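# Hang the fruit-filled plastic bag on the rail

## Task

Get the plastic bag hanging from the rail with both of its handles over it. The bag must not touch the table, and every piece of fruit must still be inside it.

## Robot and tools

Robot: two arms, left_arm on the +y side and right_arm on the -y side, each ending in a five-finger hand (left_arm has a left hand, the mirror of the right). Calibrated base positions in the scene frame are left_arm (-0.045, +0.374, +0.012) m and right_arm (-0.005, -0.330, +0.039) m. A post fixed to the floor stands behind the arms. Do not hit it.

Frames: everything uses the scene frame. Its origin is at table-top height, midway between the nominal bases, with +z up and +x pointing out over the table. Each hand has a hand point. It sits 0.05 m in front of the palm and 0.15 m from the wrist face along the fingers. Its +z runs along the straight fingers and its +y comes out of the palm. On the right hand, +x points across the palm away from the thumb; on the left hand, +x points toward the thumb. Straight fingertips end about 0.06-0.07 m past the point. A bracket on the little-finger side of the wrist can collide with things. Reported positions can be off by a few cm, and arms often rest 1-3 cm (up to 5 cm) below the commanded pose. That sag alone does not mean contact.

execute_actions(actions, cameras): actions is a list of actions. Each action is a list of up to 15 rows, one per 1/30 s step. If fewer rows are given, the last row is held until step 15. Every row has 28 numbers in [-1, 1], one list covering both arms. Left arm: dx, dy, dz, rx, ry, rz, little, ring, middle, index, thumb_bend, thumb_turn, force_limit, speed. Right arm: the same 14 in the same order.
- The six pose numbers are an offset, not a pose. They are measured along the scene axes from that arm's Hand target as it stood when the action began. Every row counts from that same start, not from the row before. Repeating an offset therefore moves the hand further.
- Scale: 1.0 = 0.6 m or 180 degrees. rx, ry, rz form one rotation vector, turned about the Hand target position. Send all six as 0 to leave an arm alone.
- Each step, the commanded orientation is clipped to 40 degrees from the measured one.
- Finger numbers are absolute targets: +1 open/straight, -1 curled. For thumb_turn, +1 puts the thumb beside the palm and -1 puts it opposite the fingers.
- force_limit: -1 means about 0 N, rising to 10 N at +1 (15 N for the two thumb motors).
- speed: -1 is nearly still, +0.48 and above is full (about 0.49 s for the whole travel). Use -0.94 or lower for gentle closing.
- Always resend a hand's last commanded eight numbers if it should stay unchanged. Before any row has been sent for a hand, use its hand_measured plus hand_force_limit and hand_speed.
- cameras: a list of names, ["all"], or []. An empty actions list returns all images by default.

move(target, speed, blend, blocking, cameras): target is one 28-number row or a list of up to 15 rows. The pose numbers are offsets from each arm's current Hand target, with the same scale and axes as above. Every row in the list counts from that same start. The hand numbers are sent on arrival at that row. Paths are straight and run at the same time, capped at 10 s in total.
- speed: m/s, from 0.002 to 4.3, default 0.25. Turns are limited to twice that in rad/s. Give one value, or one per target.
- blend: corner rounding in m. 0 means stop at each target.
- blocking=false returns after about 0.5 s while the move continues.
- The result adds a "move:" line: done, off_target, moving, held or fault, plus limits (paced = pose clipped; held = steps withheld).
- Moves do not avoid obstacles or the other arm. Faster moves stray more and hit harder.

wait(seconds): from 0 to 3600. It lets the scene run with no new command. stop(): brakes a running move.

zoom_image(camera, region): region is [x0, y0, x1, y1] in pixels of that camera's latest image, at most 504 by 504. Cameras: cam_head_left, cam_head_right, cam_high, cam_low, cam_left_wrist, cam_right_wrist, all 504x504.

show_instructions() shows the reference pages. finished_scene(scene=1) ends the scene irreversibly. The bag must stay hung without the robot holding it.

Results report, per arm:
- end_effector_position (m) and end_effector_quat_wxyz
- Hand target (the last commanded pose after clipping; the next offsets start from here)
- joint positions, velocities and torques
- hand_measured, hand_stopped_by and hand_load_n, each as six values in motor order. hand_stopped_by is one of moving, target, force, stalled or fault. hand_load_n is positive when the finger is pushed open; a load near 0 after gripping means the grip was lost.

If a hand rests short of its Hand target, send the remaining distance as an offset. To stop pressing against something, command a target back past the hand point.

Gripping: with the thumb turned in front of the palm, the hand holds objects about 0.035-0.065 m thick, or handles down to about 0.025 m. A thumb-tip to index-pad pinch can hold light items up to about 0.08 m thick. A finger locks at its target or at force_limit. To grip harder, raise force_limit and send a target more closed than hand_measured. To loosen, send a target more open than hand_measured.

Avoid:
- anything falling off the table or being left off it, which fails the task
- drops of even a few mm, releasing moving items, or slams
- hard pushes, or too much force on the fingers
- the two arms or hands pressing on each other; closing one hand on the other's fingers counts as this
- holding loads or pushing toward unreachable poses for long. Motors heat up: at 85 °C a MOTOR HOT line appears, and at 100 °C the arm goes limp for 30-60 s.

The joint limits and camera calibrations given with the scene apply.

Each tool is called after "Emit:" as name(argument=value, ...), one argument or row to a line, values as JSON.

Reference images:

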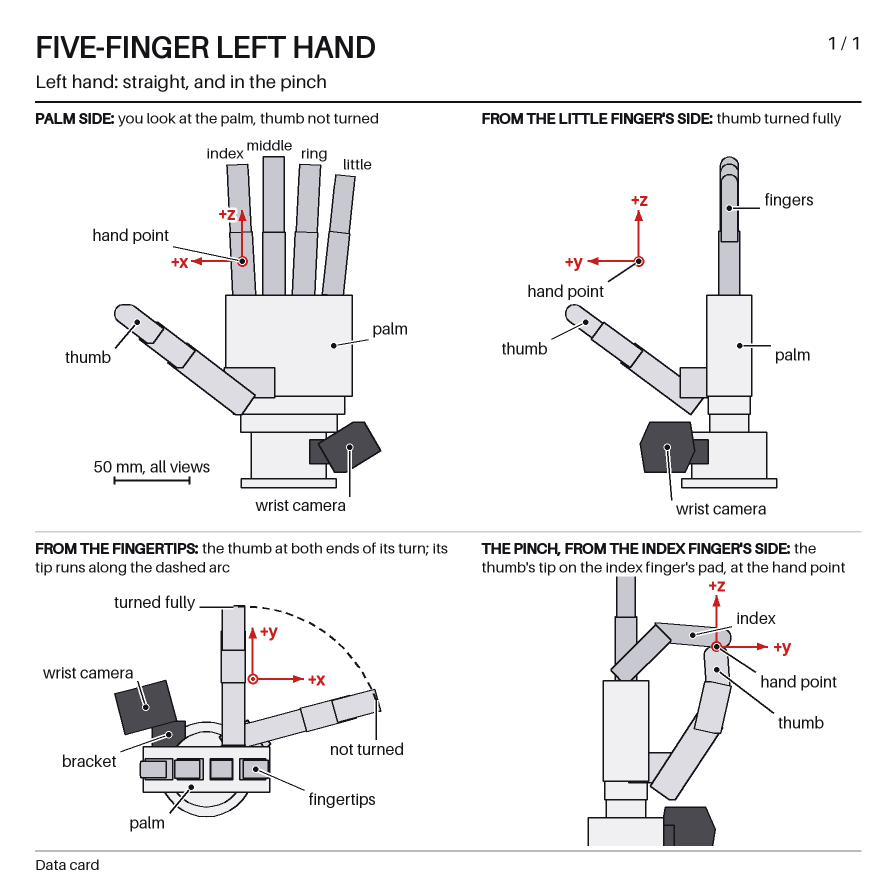

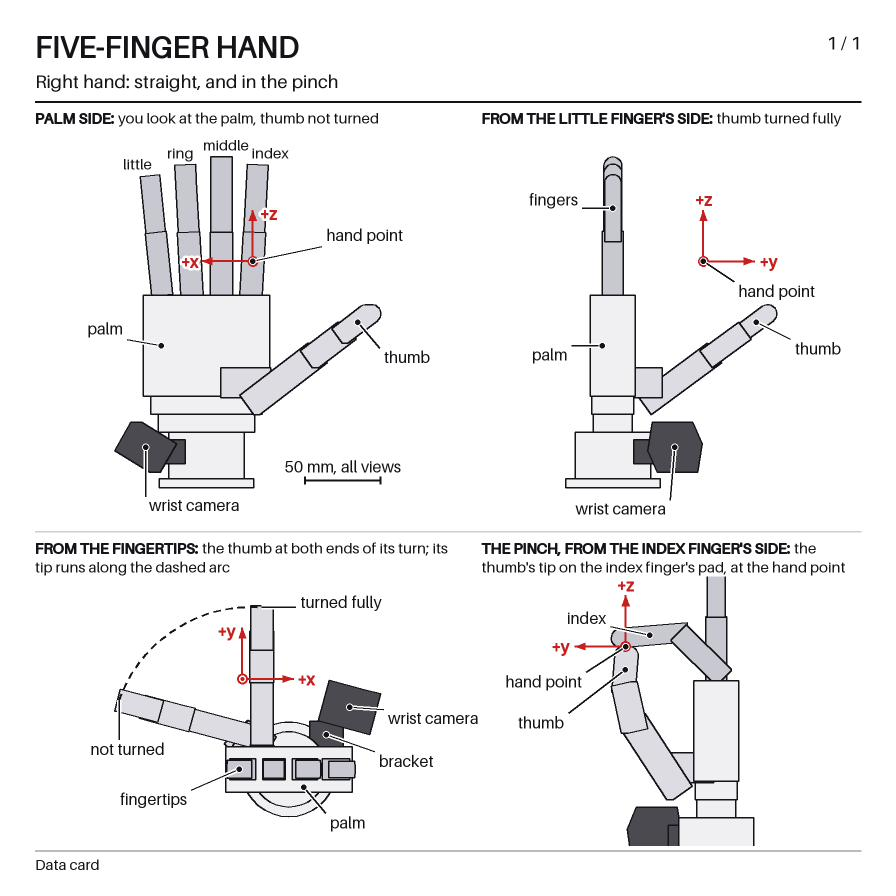

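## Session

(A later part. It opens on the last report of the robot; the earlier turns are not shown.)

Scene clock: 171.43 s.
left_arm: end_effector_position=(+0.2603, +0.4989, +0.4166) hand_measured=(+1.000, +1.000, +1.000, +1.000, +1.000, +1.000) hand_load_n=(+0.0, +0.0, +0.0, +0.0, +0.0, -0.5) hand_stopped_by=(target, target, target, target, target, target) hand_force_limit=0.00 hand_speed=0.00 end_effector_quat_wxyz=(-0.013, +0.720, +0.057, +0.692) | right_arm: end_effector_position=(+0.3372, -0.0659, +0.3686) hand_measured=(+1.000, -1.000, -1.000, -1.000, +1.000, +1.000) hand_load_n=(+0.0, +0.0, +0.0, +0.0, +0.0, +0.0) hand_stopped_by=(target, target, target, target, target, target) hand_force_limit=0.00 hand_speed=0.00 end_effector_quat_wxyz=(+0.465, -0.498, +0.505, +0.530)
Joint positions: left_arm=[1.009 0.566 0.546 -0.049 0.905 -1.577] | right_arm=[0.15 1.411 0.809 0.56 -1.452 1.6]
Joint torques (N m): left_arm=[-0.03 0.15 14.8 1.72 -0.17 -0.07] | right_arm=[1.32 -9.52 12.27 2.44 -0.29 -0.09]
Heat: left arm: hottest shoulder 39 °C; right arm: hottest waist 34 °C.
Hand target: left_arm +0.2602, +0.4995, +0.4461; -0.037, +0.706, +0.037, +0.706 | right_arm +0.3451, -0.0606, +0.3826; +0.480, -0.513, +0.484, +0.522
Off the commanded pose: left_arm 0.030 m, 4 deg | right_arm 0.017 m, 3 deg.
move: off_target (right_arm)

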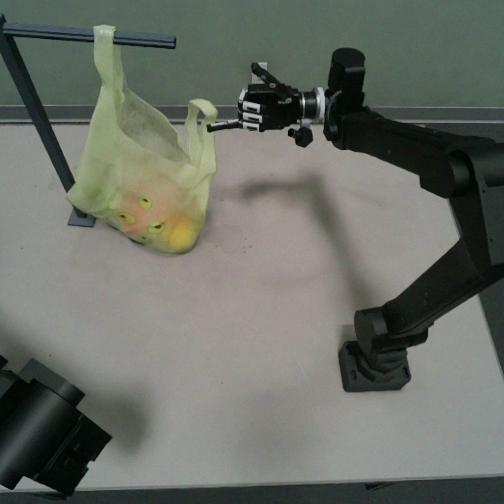

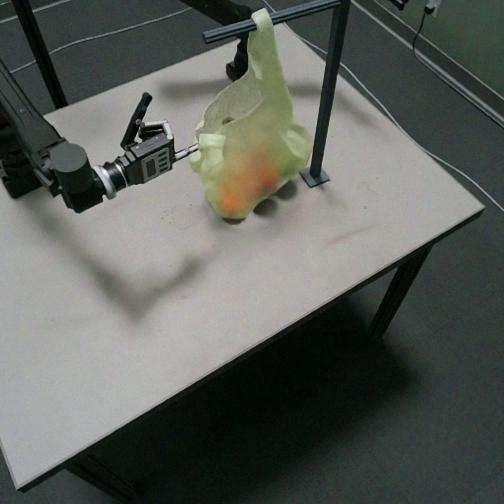

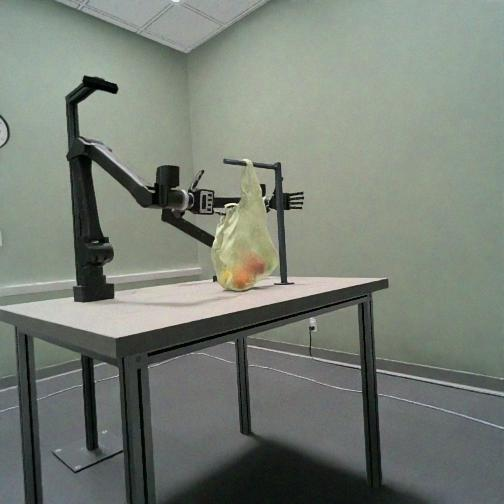

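Emit:
move(
  target=[0,0,0,0,0,0,1,1,1,1,1,1,0,0, 0.0,-0.07,0.0,0,0,-0.028,1,-1,-1,-1,1,1,0,0],
  speed=0.06,
)

Emit:
move(
  target=[0,0,0,0,0,0,1,1,1,1,1,1,0,0, 0.0367,0.01,-0.02,0,0,0.0,1,-1,-1,-1,1,1,0,0],
  speed=0.06,
  cameras=["cam_head_left","cam_high","cam_low"],
)

Emit:
zoom_image(
  camera="cam_low",
  region=[190, 170, 270, 250],
)

Emit:
zoom_image(
  camera="cam_high",
  region=[140, 100, 240, 200],
)

Emit:
zoom_image(
  camera="cam_head_left",
  region=[170, 80, 270, 180],
)

Scene clock: 172.83 s.
left_arm: end_effector_position=(+0.2603, +0.4989, +0.4166) hand_measured=(+1.000, +1.000, +1.000, +1.000, +1.000, +1.000) hand_load_n=(+0.0, +0.0, +0.0, +0.0, +0.0, +0.0) hand_stopped_by=(target, target, target, target, target, target) hand_force_limit=0.00 hand_speed=0.00 end_effector_quat_wxyz=(-0.013, +0.720, +0.057, +0.692) | right_arm: end_effector_position=(+0.3498, -0.0990, +0.3789) hand_measured=(+1.000, -1.000, -1.000, -1.000, +1.000, +1.000) hand_load_n=(+0.0, +0.0, +0.0, +0.0, +0.0, +0.0) hand_stopped_by=(target, target, target, target, target, target) hand_force_limit=0.00 hand_speed=0.00 end_effector_quat_wxyz=(+0.492, -0.486, +0.514, +0.507)
Joint positions: left_arm=[1.009 0.566 0.546 -0.049 0.905 -1.577] | right_arm=[0.061 1.383 0.809 0.56 -1.471 1.6]
Joint torques (N m): left_arm=[-0.03 0.15 14.82 1.74 -0.17 -0.07] | right_arm=[-0.03 -11.16 7.16 2.47 -0.25 -0.08]
Heat: left arm: hottest shoulder 39 °C; right arm: hottest waist 34 °C.
Hand target: left_arm +0.2602, +0.4995, +0.4461; -0.037, +0.706, +0.037, +0.706 | right_arm +0.3452, -0.1026, +0.3826; +0.502, -0.492, +0.506, +0.500
Off the commanded pose: left_arm 0.030 m, 4 deg | right_arm 0.007 m, 2 deg.
move: done

Scene clock: 173.93 s.
left_arm: end_effector_position=(+0.2603, +0.4989, +0.4166) hand_measured=(+1.000, +1.000, +1.000, +1.000, +1.000, +1.000) hand_load_n=(+0.0, +0.0, +0.0, +0.0, +0.0, +0.0) hand_stopped_by=(target, target, target, target, target, target) hand_force_limit=0.00 hand_speed=0.00 end_effector_quat_wxyz=(-0.013, +0.720, +0.057, +0.692) | right_arm: end_effector_position=(+0.3599, -0.0980, +0.3609) hand_measured=(+1.000, -1.000, -1.000, -1.000, +1.000, +1.000) hand_load_n=(+0.0, +0.0, +0.0, +0.0, +0.0, +0.0) hand_stopped_by=(target, target, target, target, target, target) hand_force_limit=0.00 hand_speed=0.00 end_effector_quat_wxyz=(+0.487, -0.481, +0.520, +0.511)
Joint positions: left_arm=[1.009 0.566 0.546 -0.049 0.905 -1.577] | right_arm=[0.061 1.435 0.809 0.586 -1.467 1.595]
Joint torques (N m): left_arm=[0.09 0.09 14.8 1.72 -0.17 -0.07] | right_arm=[0.67 -10.05 10.74 2.41 -0.01 -0.12]
Heat: left arm: hottest shoulder 39 °C; right arm: hottest waist 34 °C.
Hand target: left_arm +0.2602, +0.4995, +0.4461; -0.037, +0.706, +0.037, +0.706 | right_arm +0.3671, -0.0966, +0.3706; +0.502, -0.492, +0.506, +0.500
Off the commanded pose: left_arm 0.030 m, 4 deg | right_arm 0.012 m, 3 deg.
move: off_target (right_arm)

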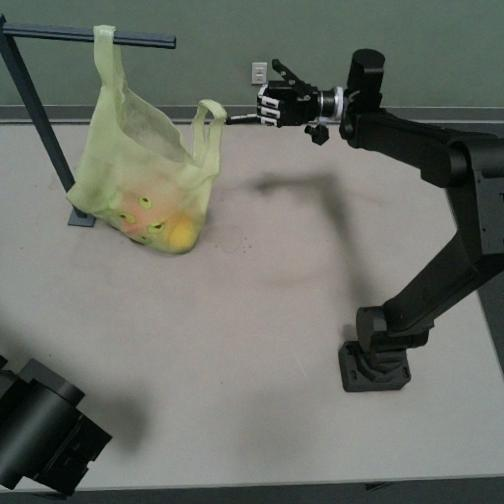

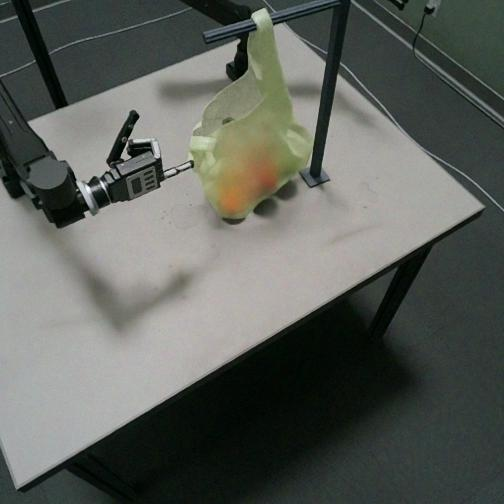

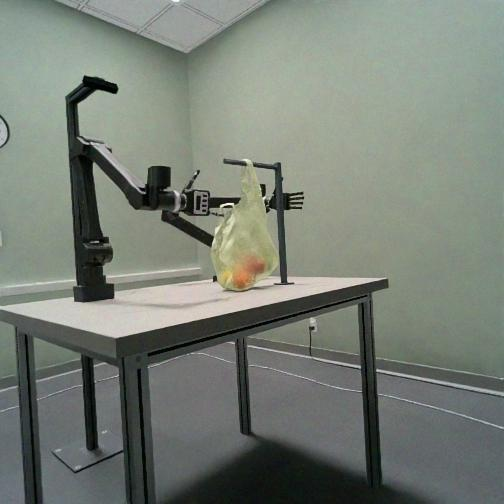

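Scaled by 6.300 from the camera's image (finer frame: 720x720).

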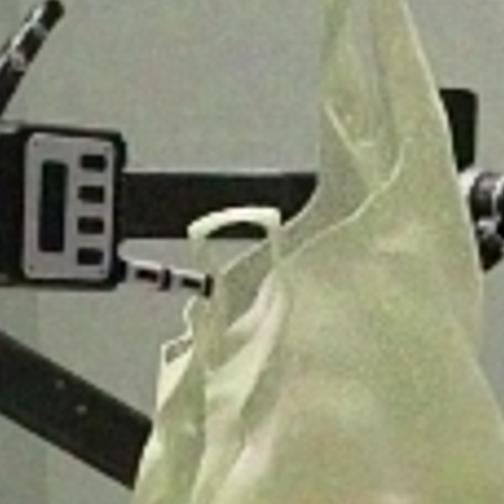

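Scaled by 5.040 from the camera's image (finer frame: 720x720).

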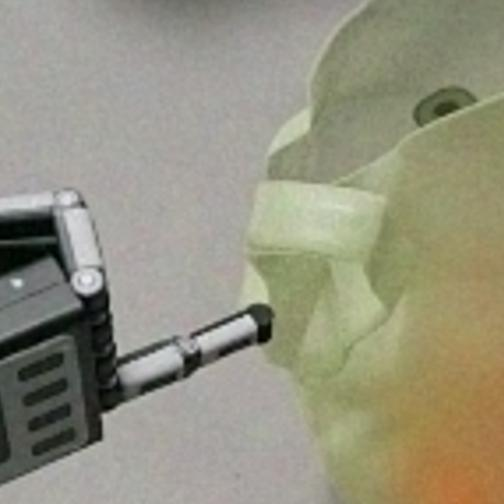

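Scaled by 5.040 from the camera's image (finer frame: 720x720).

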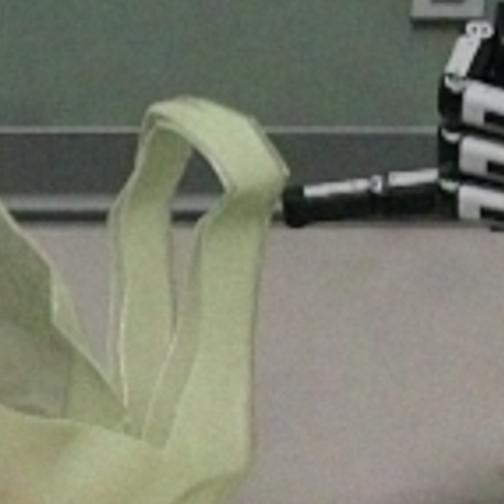

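Emit:
move(
  target=[
    [0,0,0,0,0,0,1,1,1,1,1,1,0,0, -0.001,0.0227,0.0023,0,0,0.022,1,-1,-1,-1,1,1,0,0],
    [0,0,0,0,0,0,1,1,1,1,1,1,0,0, -0.003,0.06,0.004,0,0,0.05,1,-1,-1,-1,1,1,0,0],
  ],
  speed=0.05,
  blend=[0.01,0],
  cameras=["cam_head_left","cam_high","cam_low"],
)

Emit:
zoom_image(
  camera="cam_low",
  region=[190, 170, 270, 250],
)

Emit:
zoom_image(
  camera="cam_high",
  region=[140, 100, 240, 200],
)

Emit:
zoom_image(
  camera="cam_head_left",
  region=[170, 80, 270, 180],
)

Scene clock: 176.43 s.
left_arm: end_effector_position=(+0.2603, +0.4989, +0.4166) hand_measured=(+1.000, +1.000, +1.000, +1.000, +1.000, +1.000) hand_load_n=(+0.0, +0.0, +0.0, +0.0, +0.0, +0.0) hand_stopped_by=(target, target, target, target, target, target) hand_force_limit=0.00 hand_speed=0.00 end_effector_quat_wxyz=(-0.013, +0.720, +0.057, +0.692) | right_arm: end_effector_position=(+0.3568, -0.0661, +0.3609) hand_measured=(+1.000, -1.000, -1.000, -1.000, +1.000, +1.000) hand_load_n=(+0.0, +0.0, +0.0, +0.5, +0.0, +0.0) hand_stopped_by=(target, target, target, target, target, target) hand_force_limit=0.00 hand_speed=0.00 end_effector_quat_wxyz=(-0.451, +0.517, -0.483, -0.544)
Joint positions: left_arm=[1.009 0.566 0.546 -0.049 0.905 -1.577] | right_arm=[0.148 1.509 0.888 0.586 -1.522 1.595]
Joint torques (N m): left_arm=[-0.03 0.15 14.82 1.72 -0.17 -0.07] | right_arm=[1.32 -10.52 12.15 2.02 -0.28 -0.06]
Heat: left arm: hottest elbow 40 °C; right arm: hottest waist 34 °C.
Hand target: left_arm +0.2602, +0.4995, +0.4461; -0.037, +0.706, +0.037, +0.706 | right_arm +0.3653, -0.0606, +0.3729; -0.461, +0.530, -0.466, -0.538
Off the commanded pose: left_arm 0.030 m, 4 deg | right_arm 0.016 m, 3 deg.
move: off_target (right_arm)

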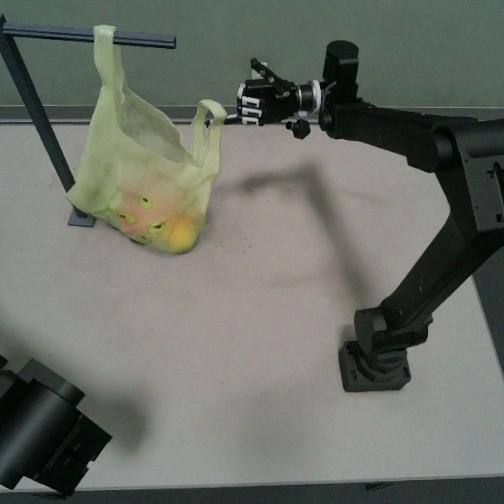

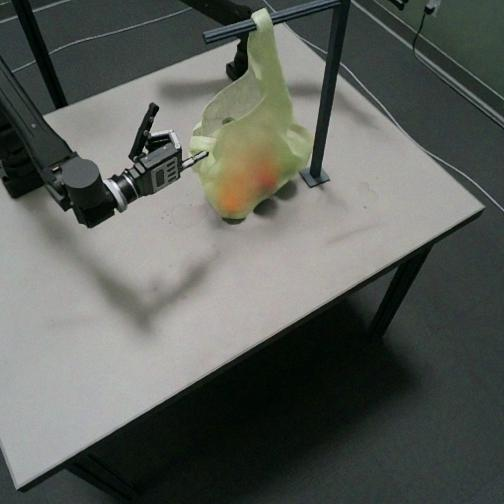

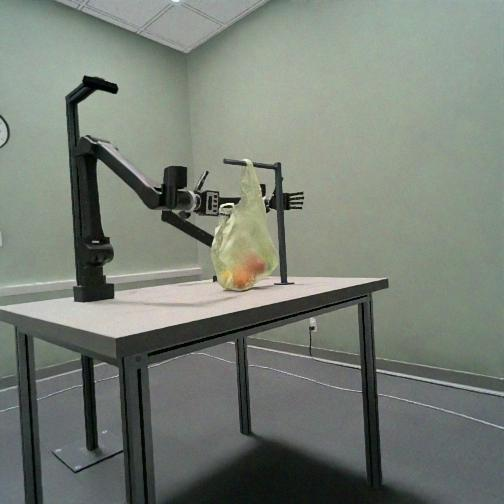

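Scaled by 6.300 from the camera's image (finer frame: 720x720).

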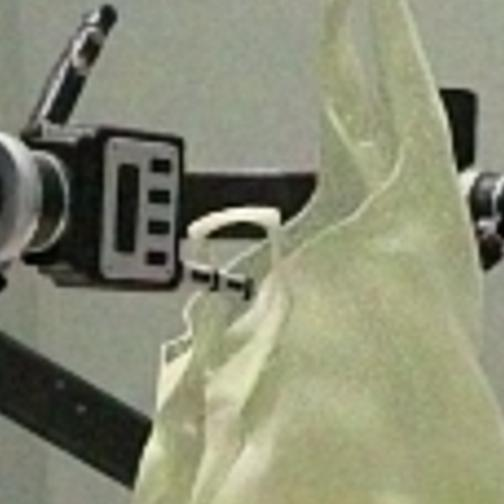

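Scaled by 5.040 from the camera's image (finer frame: 720x720).

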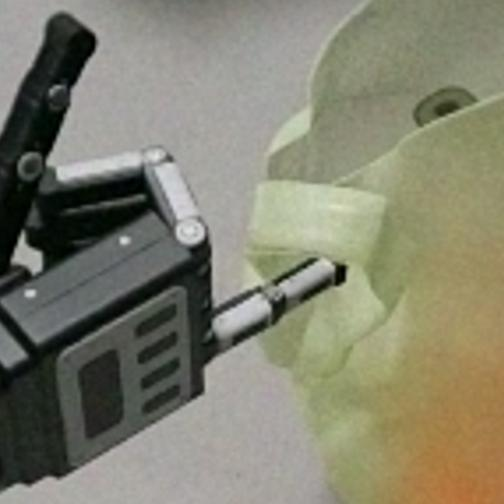

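Scaled by 5.040 from the camera's image (finer frame: 720x720).

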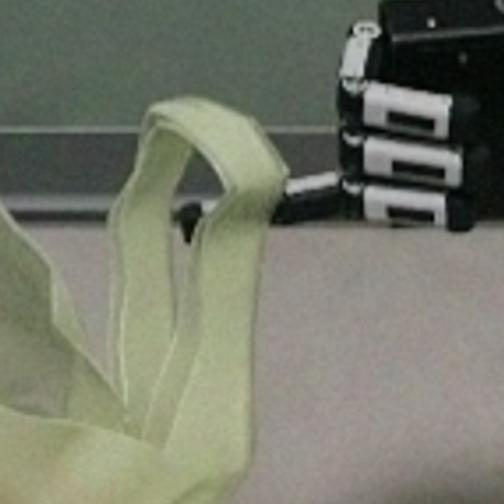

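Emit:
move(
  target=[0,0,0,0,0,0,1,1,1,1,1,1,0,0, -0.02,0.05,0.0,0,0,0.022,1,-1,-1,-1,1,1,0,0],
  speed=0.05,
  cameras=["cam_head_left","cam_high","cam_low"],
)

Emit:
zoom_image(
  camera="cam_low",
  region=[190, 170, 270, 250],
)

Emit:
zoom_image(
  camera="cam_high",
  region=[140, 100, 240, 200],
)

Emit:
zoom_image(
  camera="cam_head_left",
  region=[170, 80, 270, 180],
)

Scene clock: 177.80 s.
left_arm: end_effector_position=(+0.2603, +0.4989, +0.4166) hand_measured=(+1.000, +1.000, +1.000, +1.000, +1.000, +1.000) hand_load_n=(+0.0, +0.0, +0.0, +0.0, -0.5, -0.5) hand_stopped_by=(target, target, target, target, target, target) hand_force_limit=0.00 hand_speed=0.00 end_effector_quat_wxyz=(-0.013, +0.720, +0.057, +0.692) | right_arm: end_effector_position=(+0.3435, -0.0370, +0.3610) hand_measured=(+1.000, -1.000, -1.000, -1.000, +1.000, +1.000) hand_load_n=(+0.0, +0.0, +0.0, +0.0, +0.0, +0.0) hand_stopped_by=(target, target, target, target, target, target) hand_force_limit=0.00 hand_speed=0.00 end_effector_quat_wxyz=(-0.431, +0.536, -0.462, -0.560)
Joint positions: left_arm=[1.009 0.566 0.546 -0.049 0.905 -1.577] | right_arm=[0.226 1.529 0.912 0.586 -1.522 1.595]
Joint torques (N m): left_arm=[0.03 0.15 14.8 1.72 -0.17 -0.07] | right_arm=[1.14 -10.75 12.16 1.98 0.01 -0.04]
Heat: left arm: hottest elbow 40 °C; right arm: hottest waist 34 °C.
Hand target: left_arm +0.2602, +0.4995, +0.4461; -0.037, +0.706, +0.037, +0.706 | right_arm +0.3533, -0.0305, +0.3728; -0.442, +0.546, -0.447, -0.554
Off the commanded pose: left_arm 0.030 m, 4 deg | right_arm 0.017 m, 2 deg.
move: off_target (right_arm)

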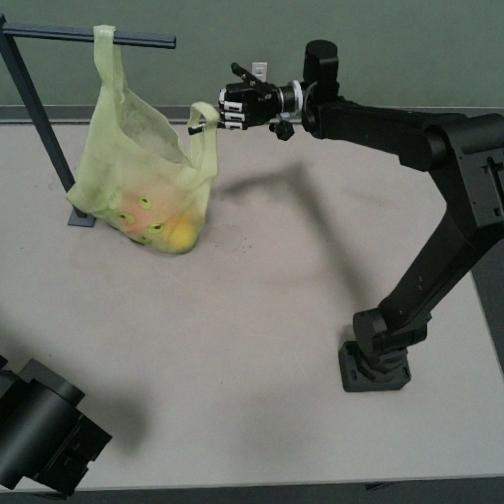

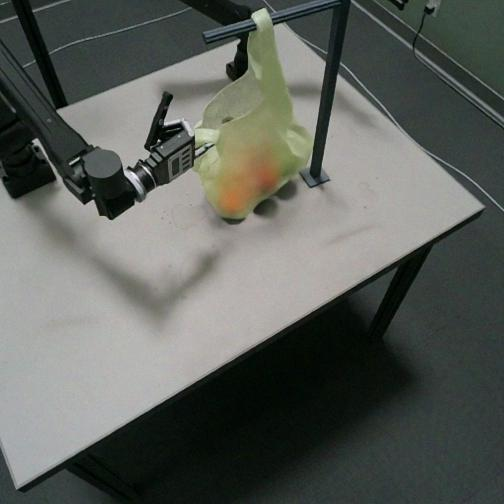

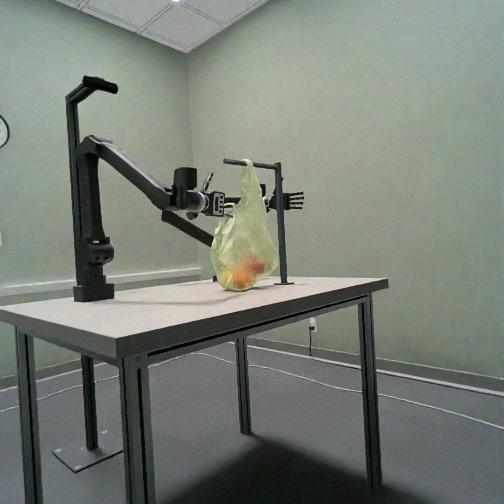

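Scaled by 6.300 from the camera's image (finer frame: 720x720).

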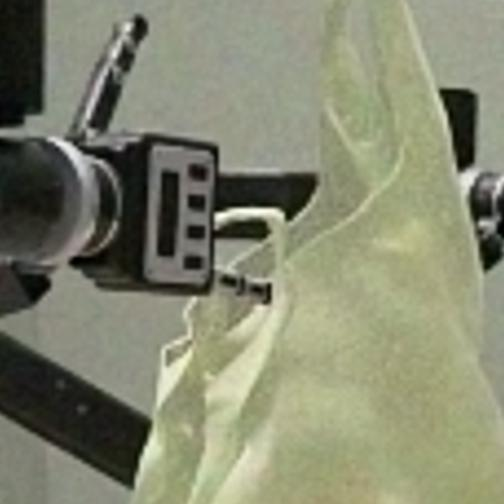

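Scaled by 5.040 from the camera's image (finer frame: 720x720).

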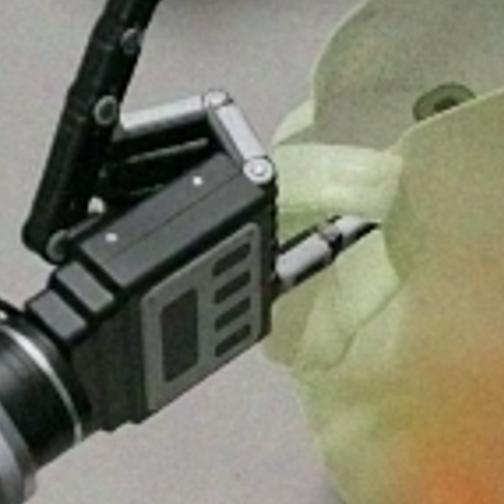

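Scaled by 5.040 from the camera's image (finer frame: 720x720).

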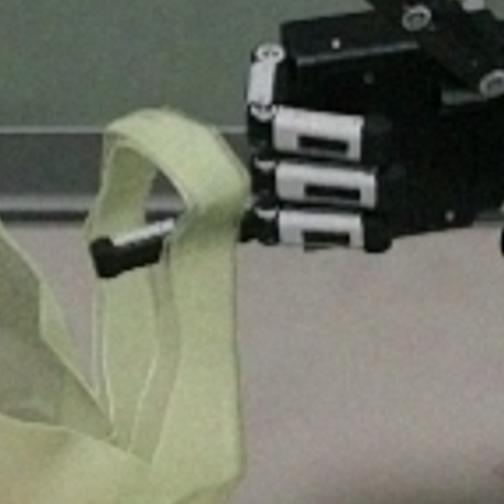

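Emit:
move(
  target=[0,0,0,0,0,0,1,1,1,1,1,1,0,0, 0.0,0.01,0.1,0.06,0.012,-0.05,1,-1,-1,-1,1,1,0,0],
  speed=0.06,
  cameras=["cam_head_left","cam_high","cam_low"],
)

Emit:
zoom_image(
  camera="cam_low",
  region=[180, 140, 300, 260],
)

Emit:
zoom_image(
  camera="cam_high",
  region=[130, 80, 250, 200],
)

Emit:
zoom_image(
  camera="cam_head_left",
  region=[150, 60, 270, 180],
)

Scene clock: 180.50 s.
left_arm: end_effector_position=(+0.2603, +0.4989, +0.4166) hand_measured=(+1.000, +1.000, +1.000, +1.000, +1.000, +1.000) hand_load_n=(+0.0, +0.0, +0.0, +0.0, +0.5, +0.0) hand_stopped_by=(target, target, target, target, target, target) hand_force_limit=0.00 hand_speed=0.00 end_effector_quat_wxyz=(-0.013, +0.720, +0.057, +0.692) | right_arm: end_effector_position=(+0.3615, -0.0266, +0.4265) hand_measured=(+1.000, -1.000, -1.000, -1.000, +1.000, +1.000) hand_load_n=(+0.0, +0.0, +0.0, -0.5, +0.0, -0.5) hand_stopped_by=(target, target, target, target, target, target) hand_force_limit=0.00 hand_speed=0.00 end_effector_quat_wxyz=(+0.525, -0.465, +0.467, +0.539)
Joint positions: left_arm=[1.009 0.566 0.546 -0.049 0.905 -1.577] | right_arm=[0.237 1.502 0.897 1.089 -1.286 2.055]
Joint torques (N m): left_arm=[0.03 0.15 14.8 1.73 -0.17 -0.07] | right_arm=[1.38 -12.86 7.13 1.54 0.57 0.03]
Heat: left arm: hottest elbow 40 °C; right arm: hottest waist 34 °C.
Hand target: left_arm +0.2602, +0.4995, +0.4461; -0.037, +0.706, +0.037, +0.706 | right_arm +0.3534, -0.0246, +0.4330; +0.525, -0.454, +0.443, +0.567
Off the commanded pose: left_arm 0.030 m, 4 deg | right_arm 0.011 m, 4 deg.
joint sent to its limit (right arm) — joint 6 (wrist roll), upper limit. The joint targets are off in orientation, not in position.
move: off_target (right_arm)

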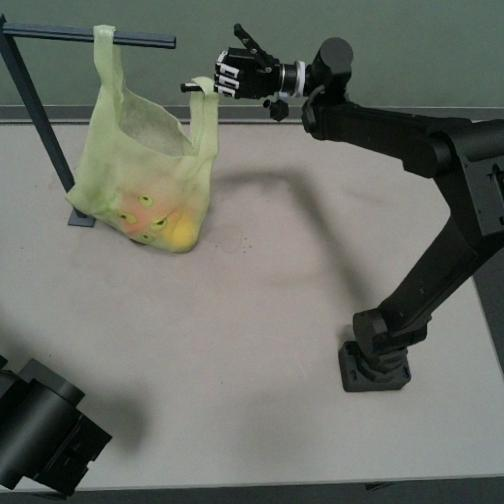

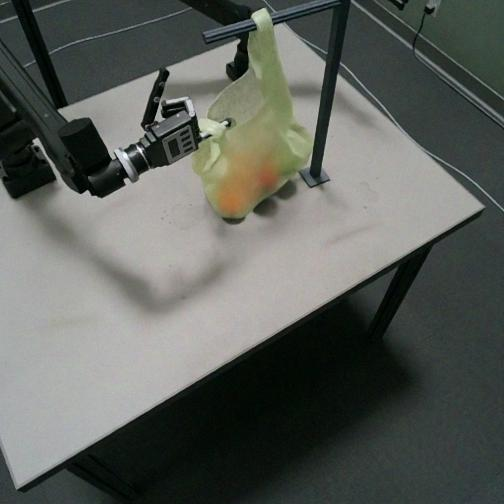

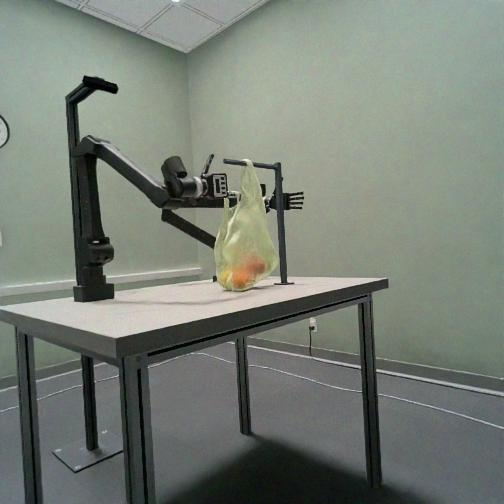

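Scaled by 4.200 from the camera's image (finer frame: 720x720).

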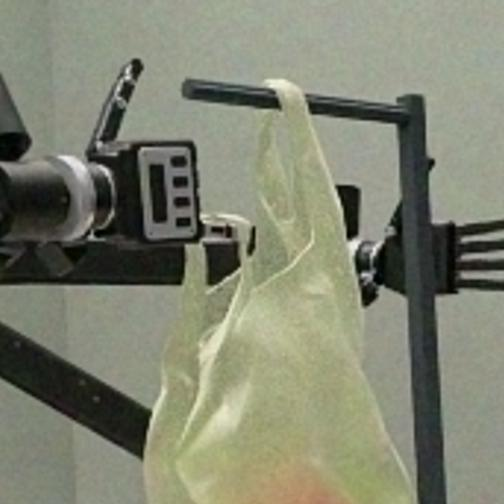

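Scaled by 4.200 from the camera's image (finer frame: 720x720).

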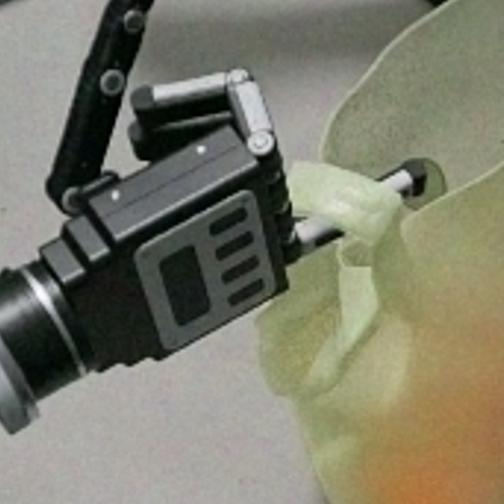

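Scaled by 4.200 from the camera's image (finer frame: 720x720).

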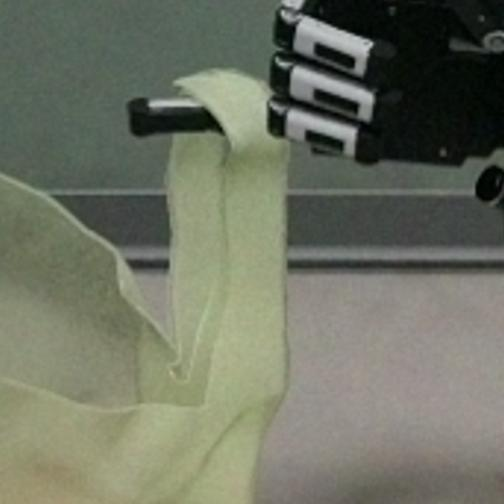

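Emit:
move(
  target=[0,0,0,0,0,0,1,1,1,1,1,1,0,0, 0.0,0.0,0.17,0.0,0.0,-0.03,1,-1,-1,-1,1,1,0,0],
  speed=0.06,
  cameras=["cam_head_left","cam_high","cam_low"],
)

Emit:
zoom_image(
  camera="cam_low",
  region=[180, 140, 300, 260],
)

Emit:
zoom_image(
  camera="cam_high",
  region=[130, 40, 250, 160],
)

Emit:
zoom_image(
  camera="cam_head_left",
  region=[130, 20, 250, 140],
)

Scene clock: 183.63 s.
left_arm: end_effector_position=(+0.2603, +0.4989, +0.4166) hand_measured=(+1.000, +1.000, +1.000, +1.000, +1.000, +1.000) hand_load_n=(+0.0, +0.0, +0.0, +0.0, -0.5, +0.0) hand_stopped_by=(target, target, target, target, target, target) hand_force_limit=0.00 hand_speed=0.00 end_effector_quat_wxyz=(-0.013, +0.720, +0.057, +0.692) | right_arm: end_effector_position=(+0.3573, -0.0283, +0.5024) hand_measured=(+1.000, -1.000, -1.000, -1.000, +1.000, +1.000) hand_load_n=(+0.0, +0.0, +0.0, +0.0, +0.5, +0.0) hand_stopped_by=(target, target, target, target, target, target) hand_force_limit=0.00 hand_speed=0.00 end_effector_quat_wxyz=(+0.537, -0.426, +0.491, +0.537)
Joint positions: left_arm=[1.009 0.566 0.546 -0.049 0.905 -1.577] | right_arm=[0.241 1.343 0.946 0.838 -1.2 2.055]
Joint torques (N m): left_arm=[0.03 0.09 14.8 1.74 -0.17 -0.07] | right_arm=[1.38 -11.69 13.79 1.16 0.53 0.03]
Heat: left arm: hottest elbow 40 °C; right arm: hottest waist 34 °C.
Hand target: left_arm +0.2602, +0.4995, +0.4461; -0.037, +0.706, +0.037, +0.706 | right_arm +0.3533, -0.0245, +0.5350; +0.551, -0.433, +0.464, +0.542
Off the commanded pose: left_arm 0.030 m, 4 deg | right_arm 0.033 m, 4 deg.
joint sent to its limit (right arm) — joint 6 (wrist roll), upper limit. The joint targets still meet the commanded pose.
move: off_target (right_arm)

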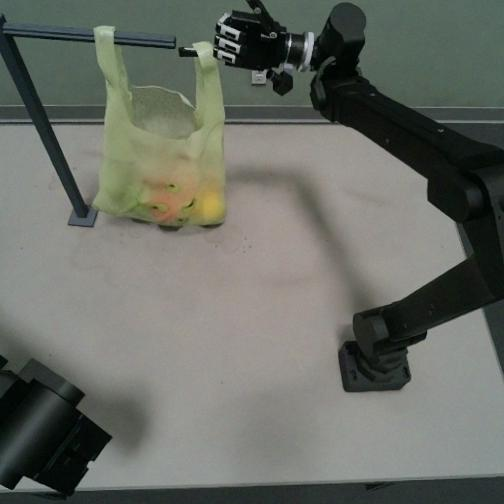

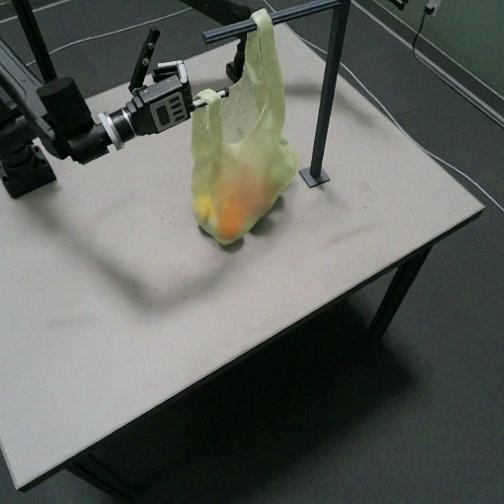

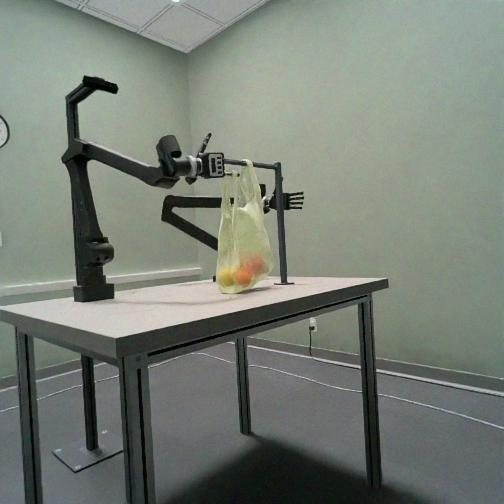

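Scaled by 4.200 from the camera's image (finer frame: 720x720).

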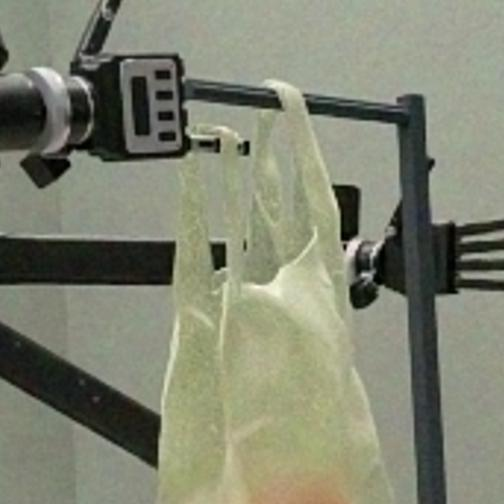

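Scaled by 4.200 from the camera's image (finer frame: 720x720).

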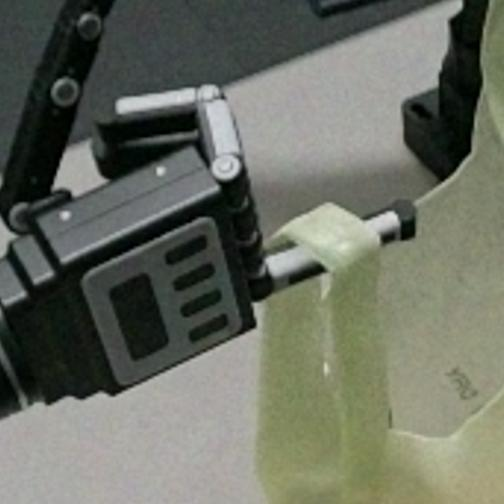

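Scaled by 4.200 from the camera's image (finer frame: 720x720).

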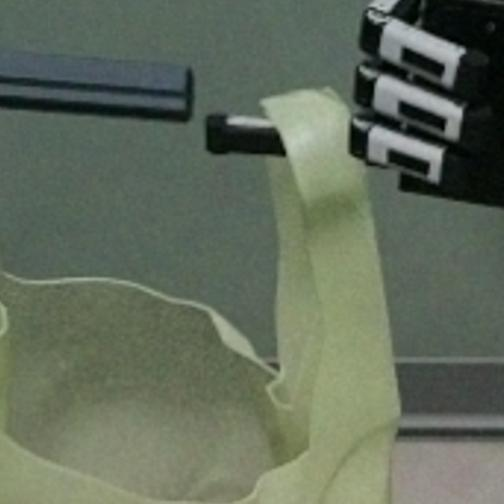

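Emit:
move(
  target=[0,0,0,0,0,0,1,1,1,1,1,1,0,0, 0.0,-0.01,0.25,0.0,0.0,0.0,1,-1,-1,-1,1,1,0,0],
  speed=0.08,
  cameras=["cam_head_left","cam_high","cam_low"],
)

Emit:
zoom_image(
  camera="cam_low",
  region=[180, 120, 300, 240],
)

Emit:
zoom_image(
  camera="cam_high",
  region=[130, 0, 250, 120],
)

Emit:
zoom_image(
  camera="cam_head_left",
  region=[130, 0, 250, 120],
)

Scene clock: 186.47 s.
left_arm: end_effector_position=(+0.2603, +0.4989, +0.4166) hand_measured=(+1.000, +1.000, +1.000, +1.000, +1.000, +1.000) hand_load_n=(+0.0, +0.0, +0.0, +0.0, -0.5, +0.0) hand_stopped_by=(target, target, target, target, target, target) hand_force_limit=0.00 hand_speed=0.00 end_effector_quat_wxyz=(-0.013, +0.720, +0.057, +0.692) | right_arm: end_effector_position=(+0.3657, -0.0257, +0.6455) hand_measured=(+1.000, -1.000, -1.000, -1.000, +1.000, +1.000) hand_load_n=(+0.0, +0.0, +0.0, +0.0, +0.0, +0.0) hand_stopped_by=(target, target, target, target, target, target) hand_force_limit=0.00 hand_speed=0.00 end_effector_quat_wxyz=(+0.531, -0.427, +0.494, +0.540)
Joint positions: left_arm=[1.009 0.566 0.546 -0.049 0.905 -1.577] | right_arm=[0.241 1.289 1.285 0.432 -1.207 2.055]
Joint torques (N m): left_arm=[0.03 0.15 14.8 1.7 -0.18 -0.07] | right_arm=[0.32 -11.75 15.46 1.16 0.28 0.03]
Heat: left arm: hottest elbow 40 °C; right arm: hottest waist 34 °C.
Hand target: left_arm +0.2602, +0.4995, +0.4461; -0.037, +0.706, +0.037, +0.706 | right_arm +0.3532, -0.0305, +0.6850; +0.551, -0.433, +0.464, +0.542
Off the commanded pose: left_arm 0.030 m, 4 deg | right_arm 0.042 m, 4 deg.
joint sent to its limit (right arm) — joint 6 (wrist roll), upper limit. The joint targets still meet the commanded pose.
move: off_target (right_arm)

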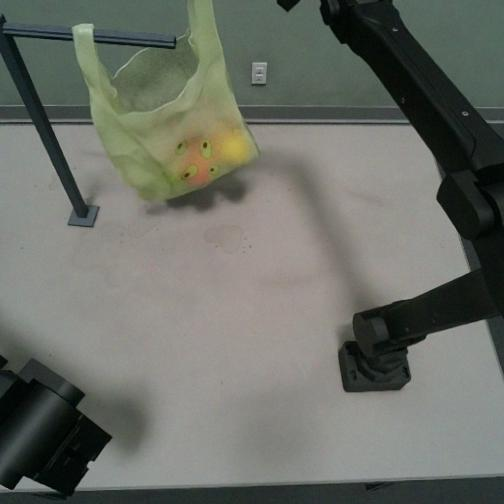

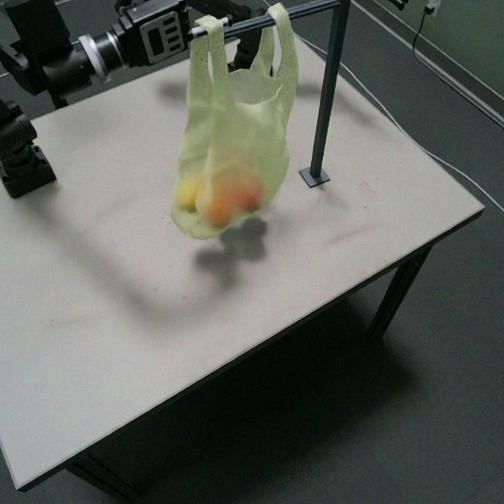

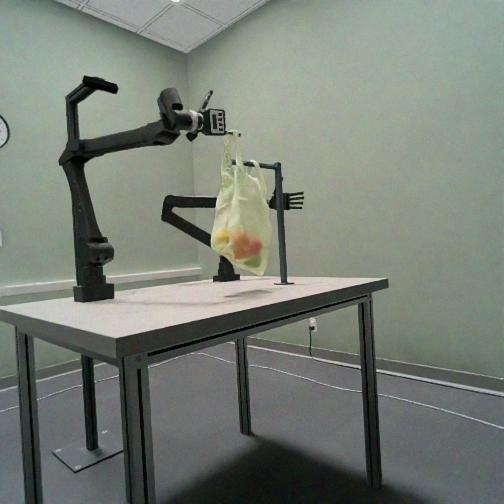

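Scaled by 4.200 from the camera's image (finer frame: 720x720).

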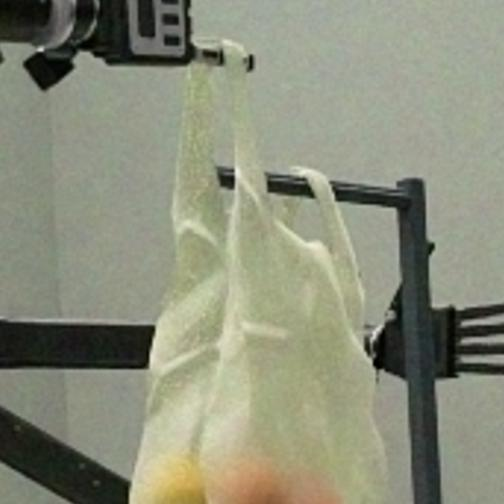

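Scaled by 4.200 from the camera's image (finer frame: 720x720).

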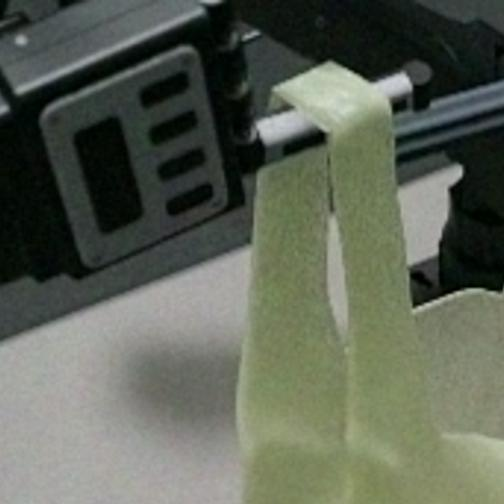

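Scaled by 4.200 from the camera's image (finer frame: 720x720).

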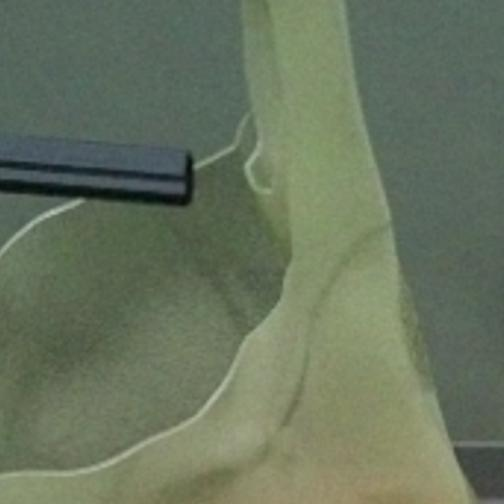

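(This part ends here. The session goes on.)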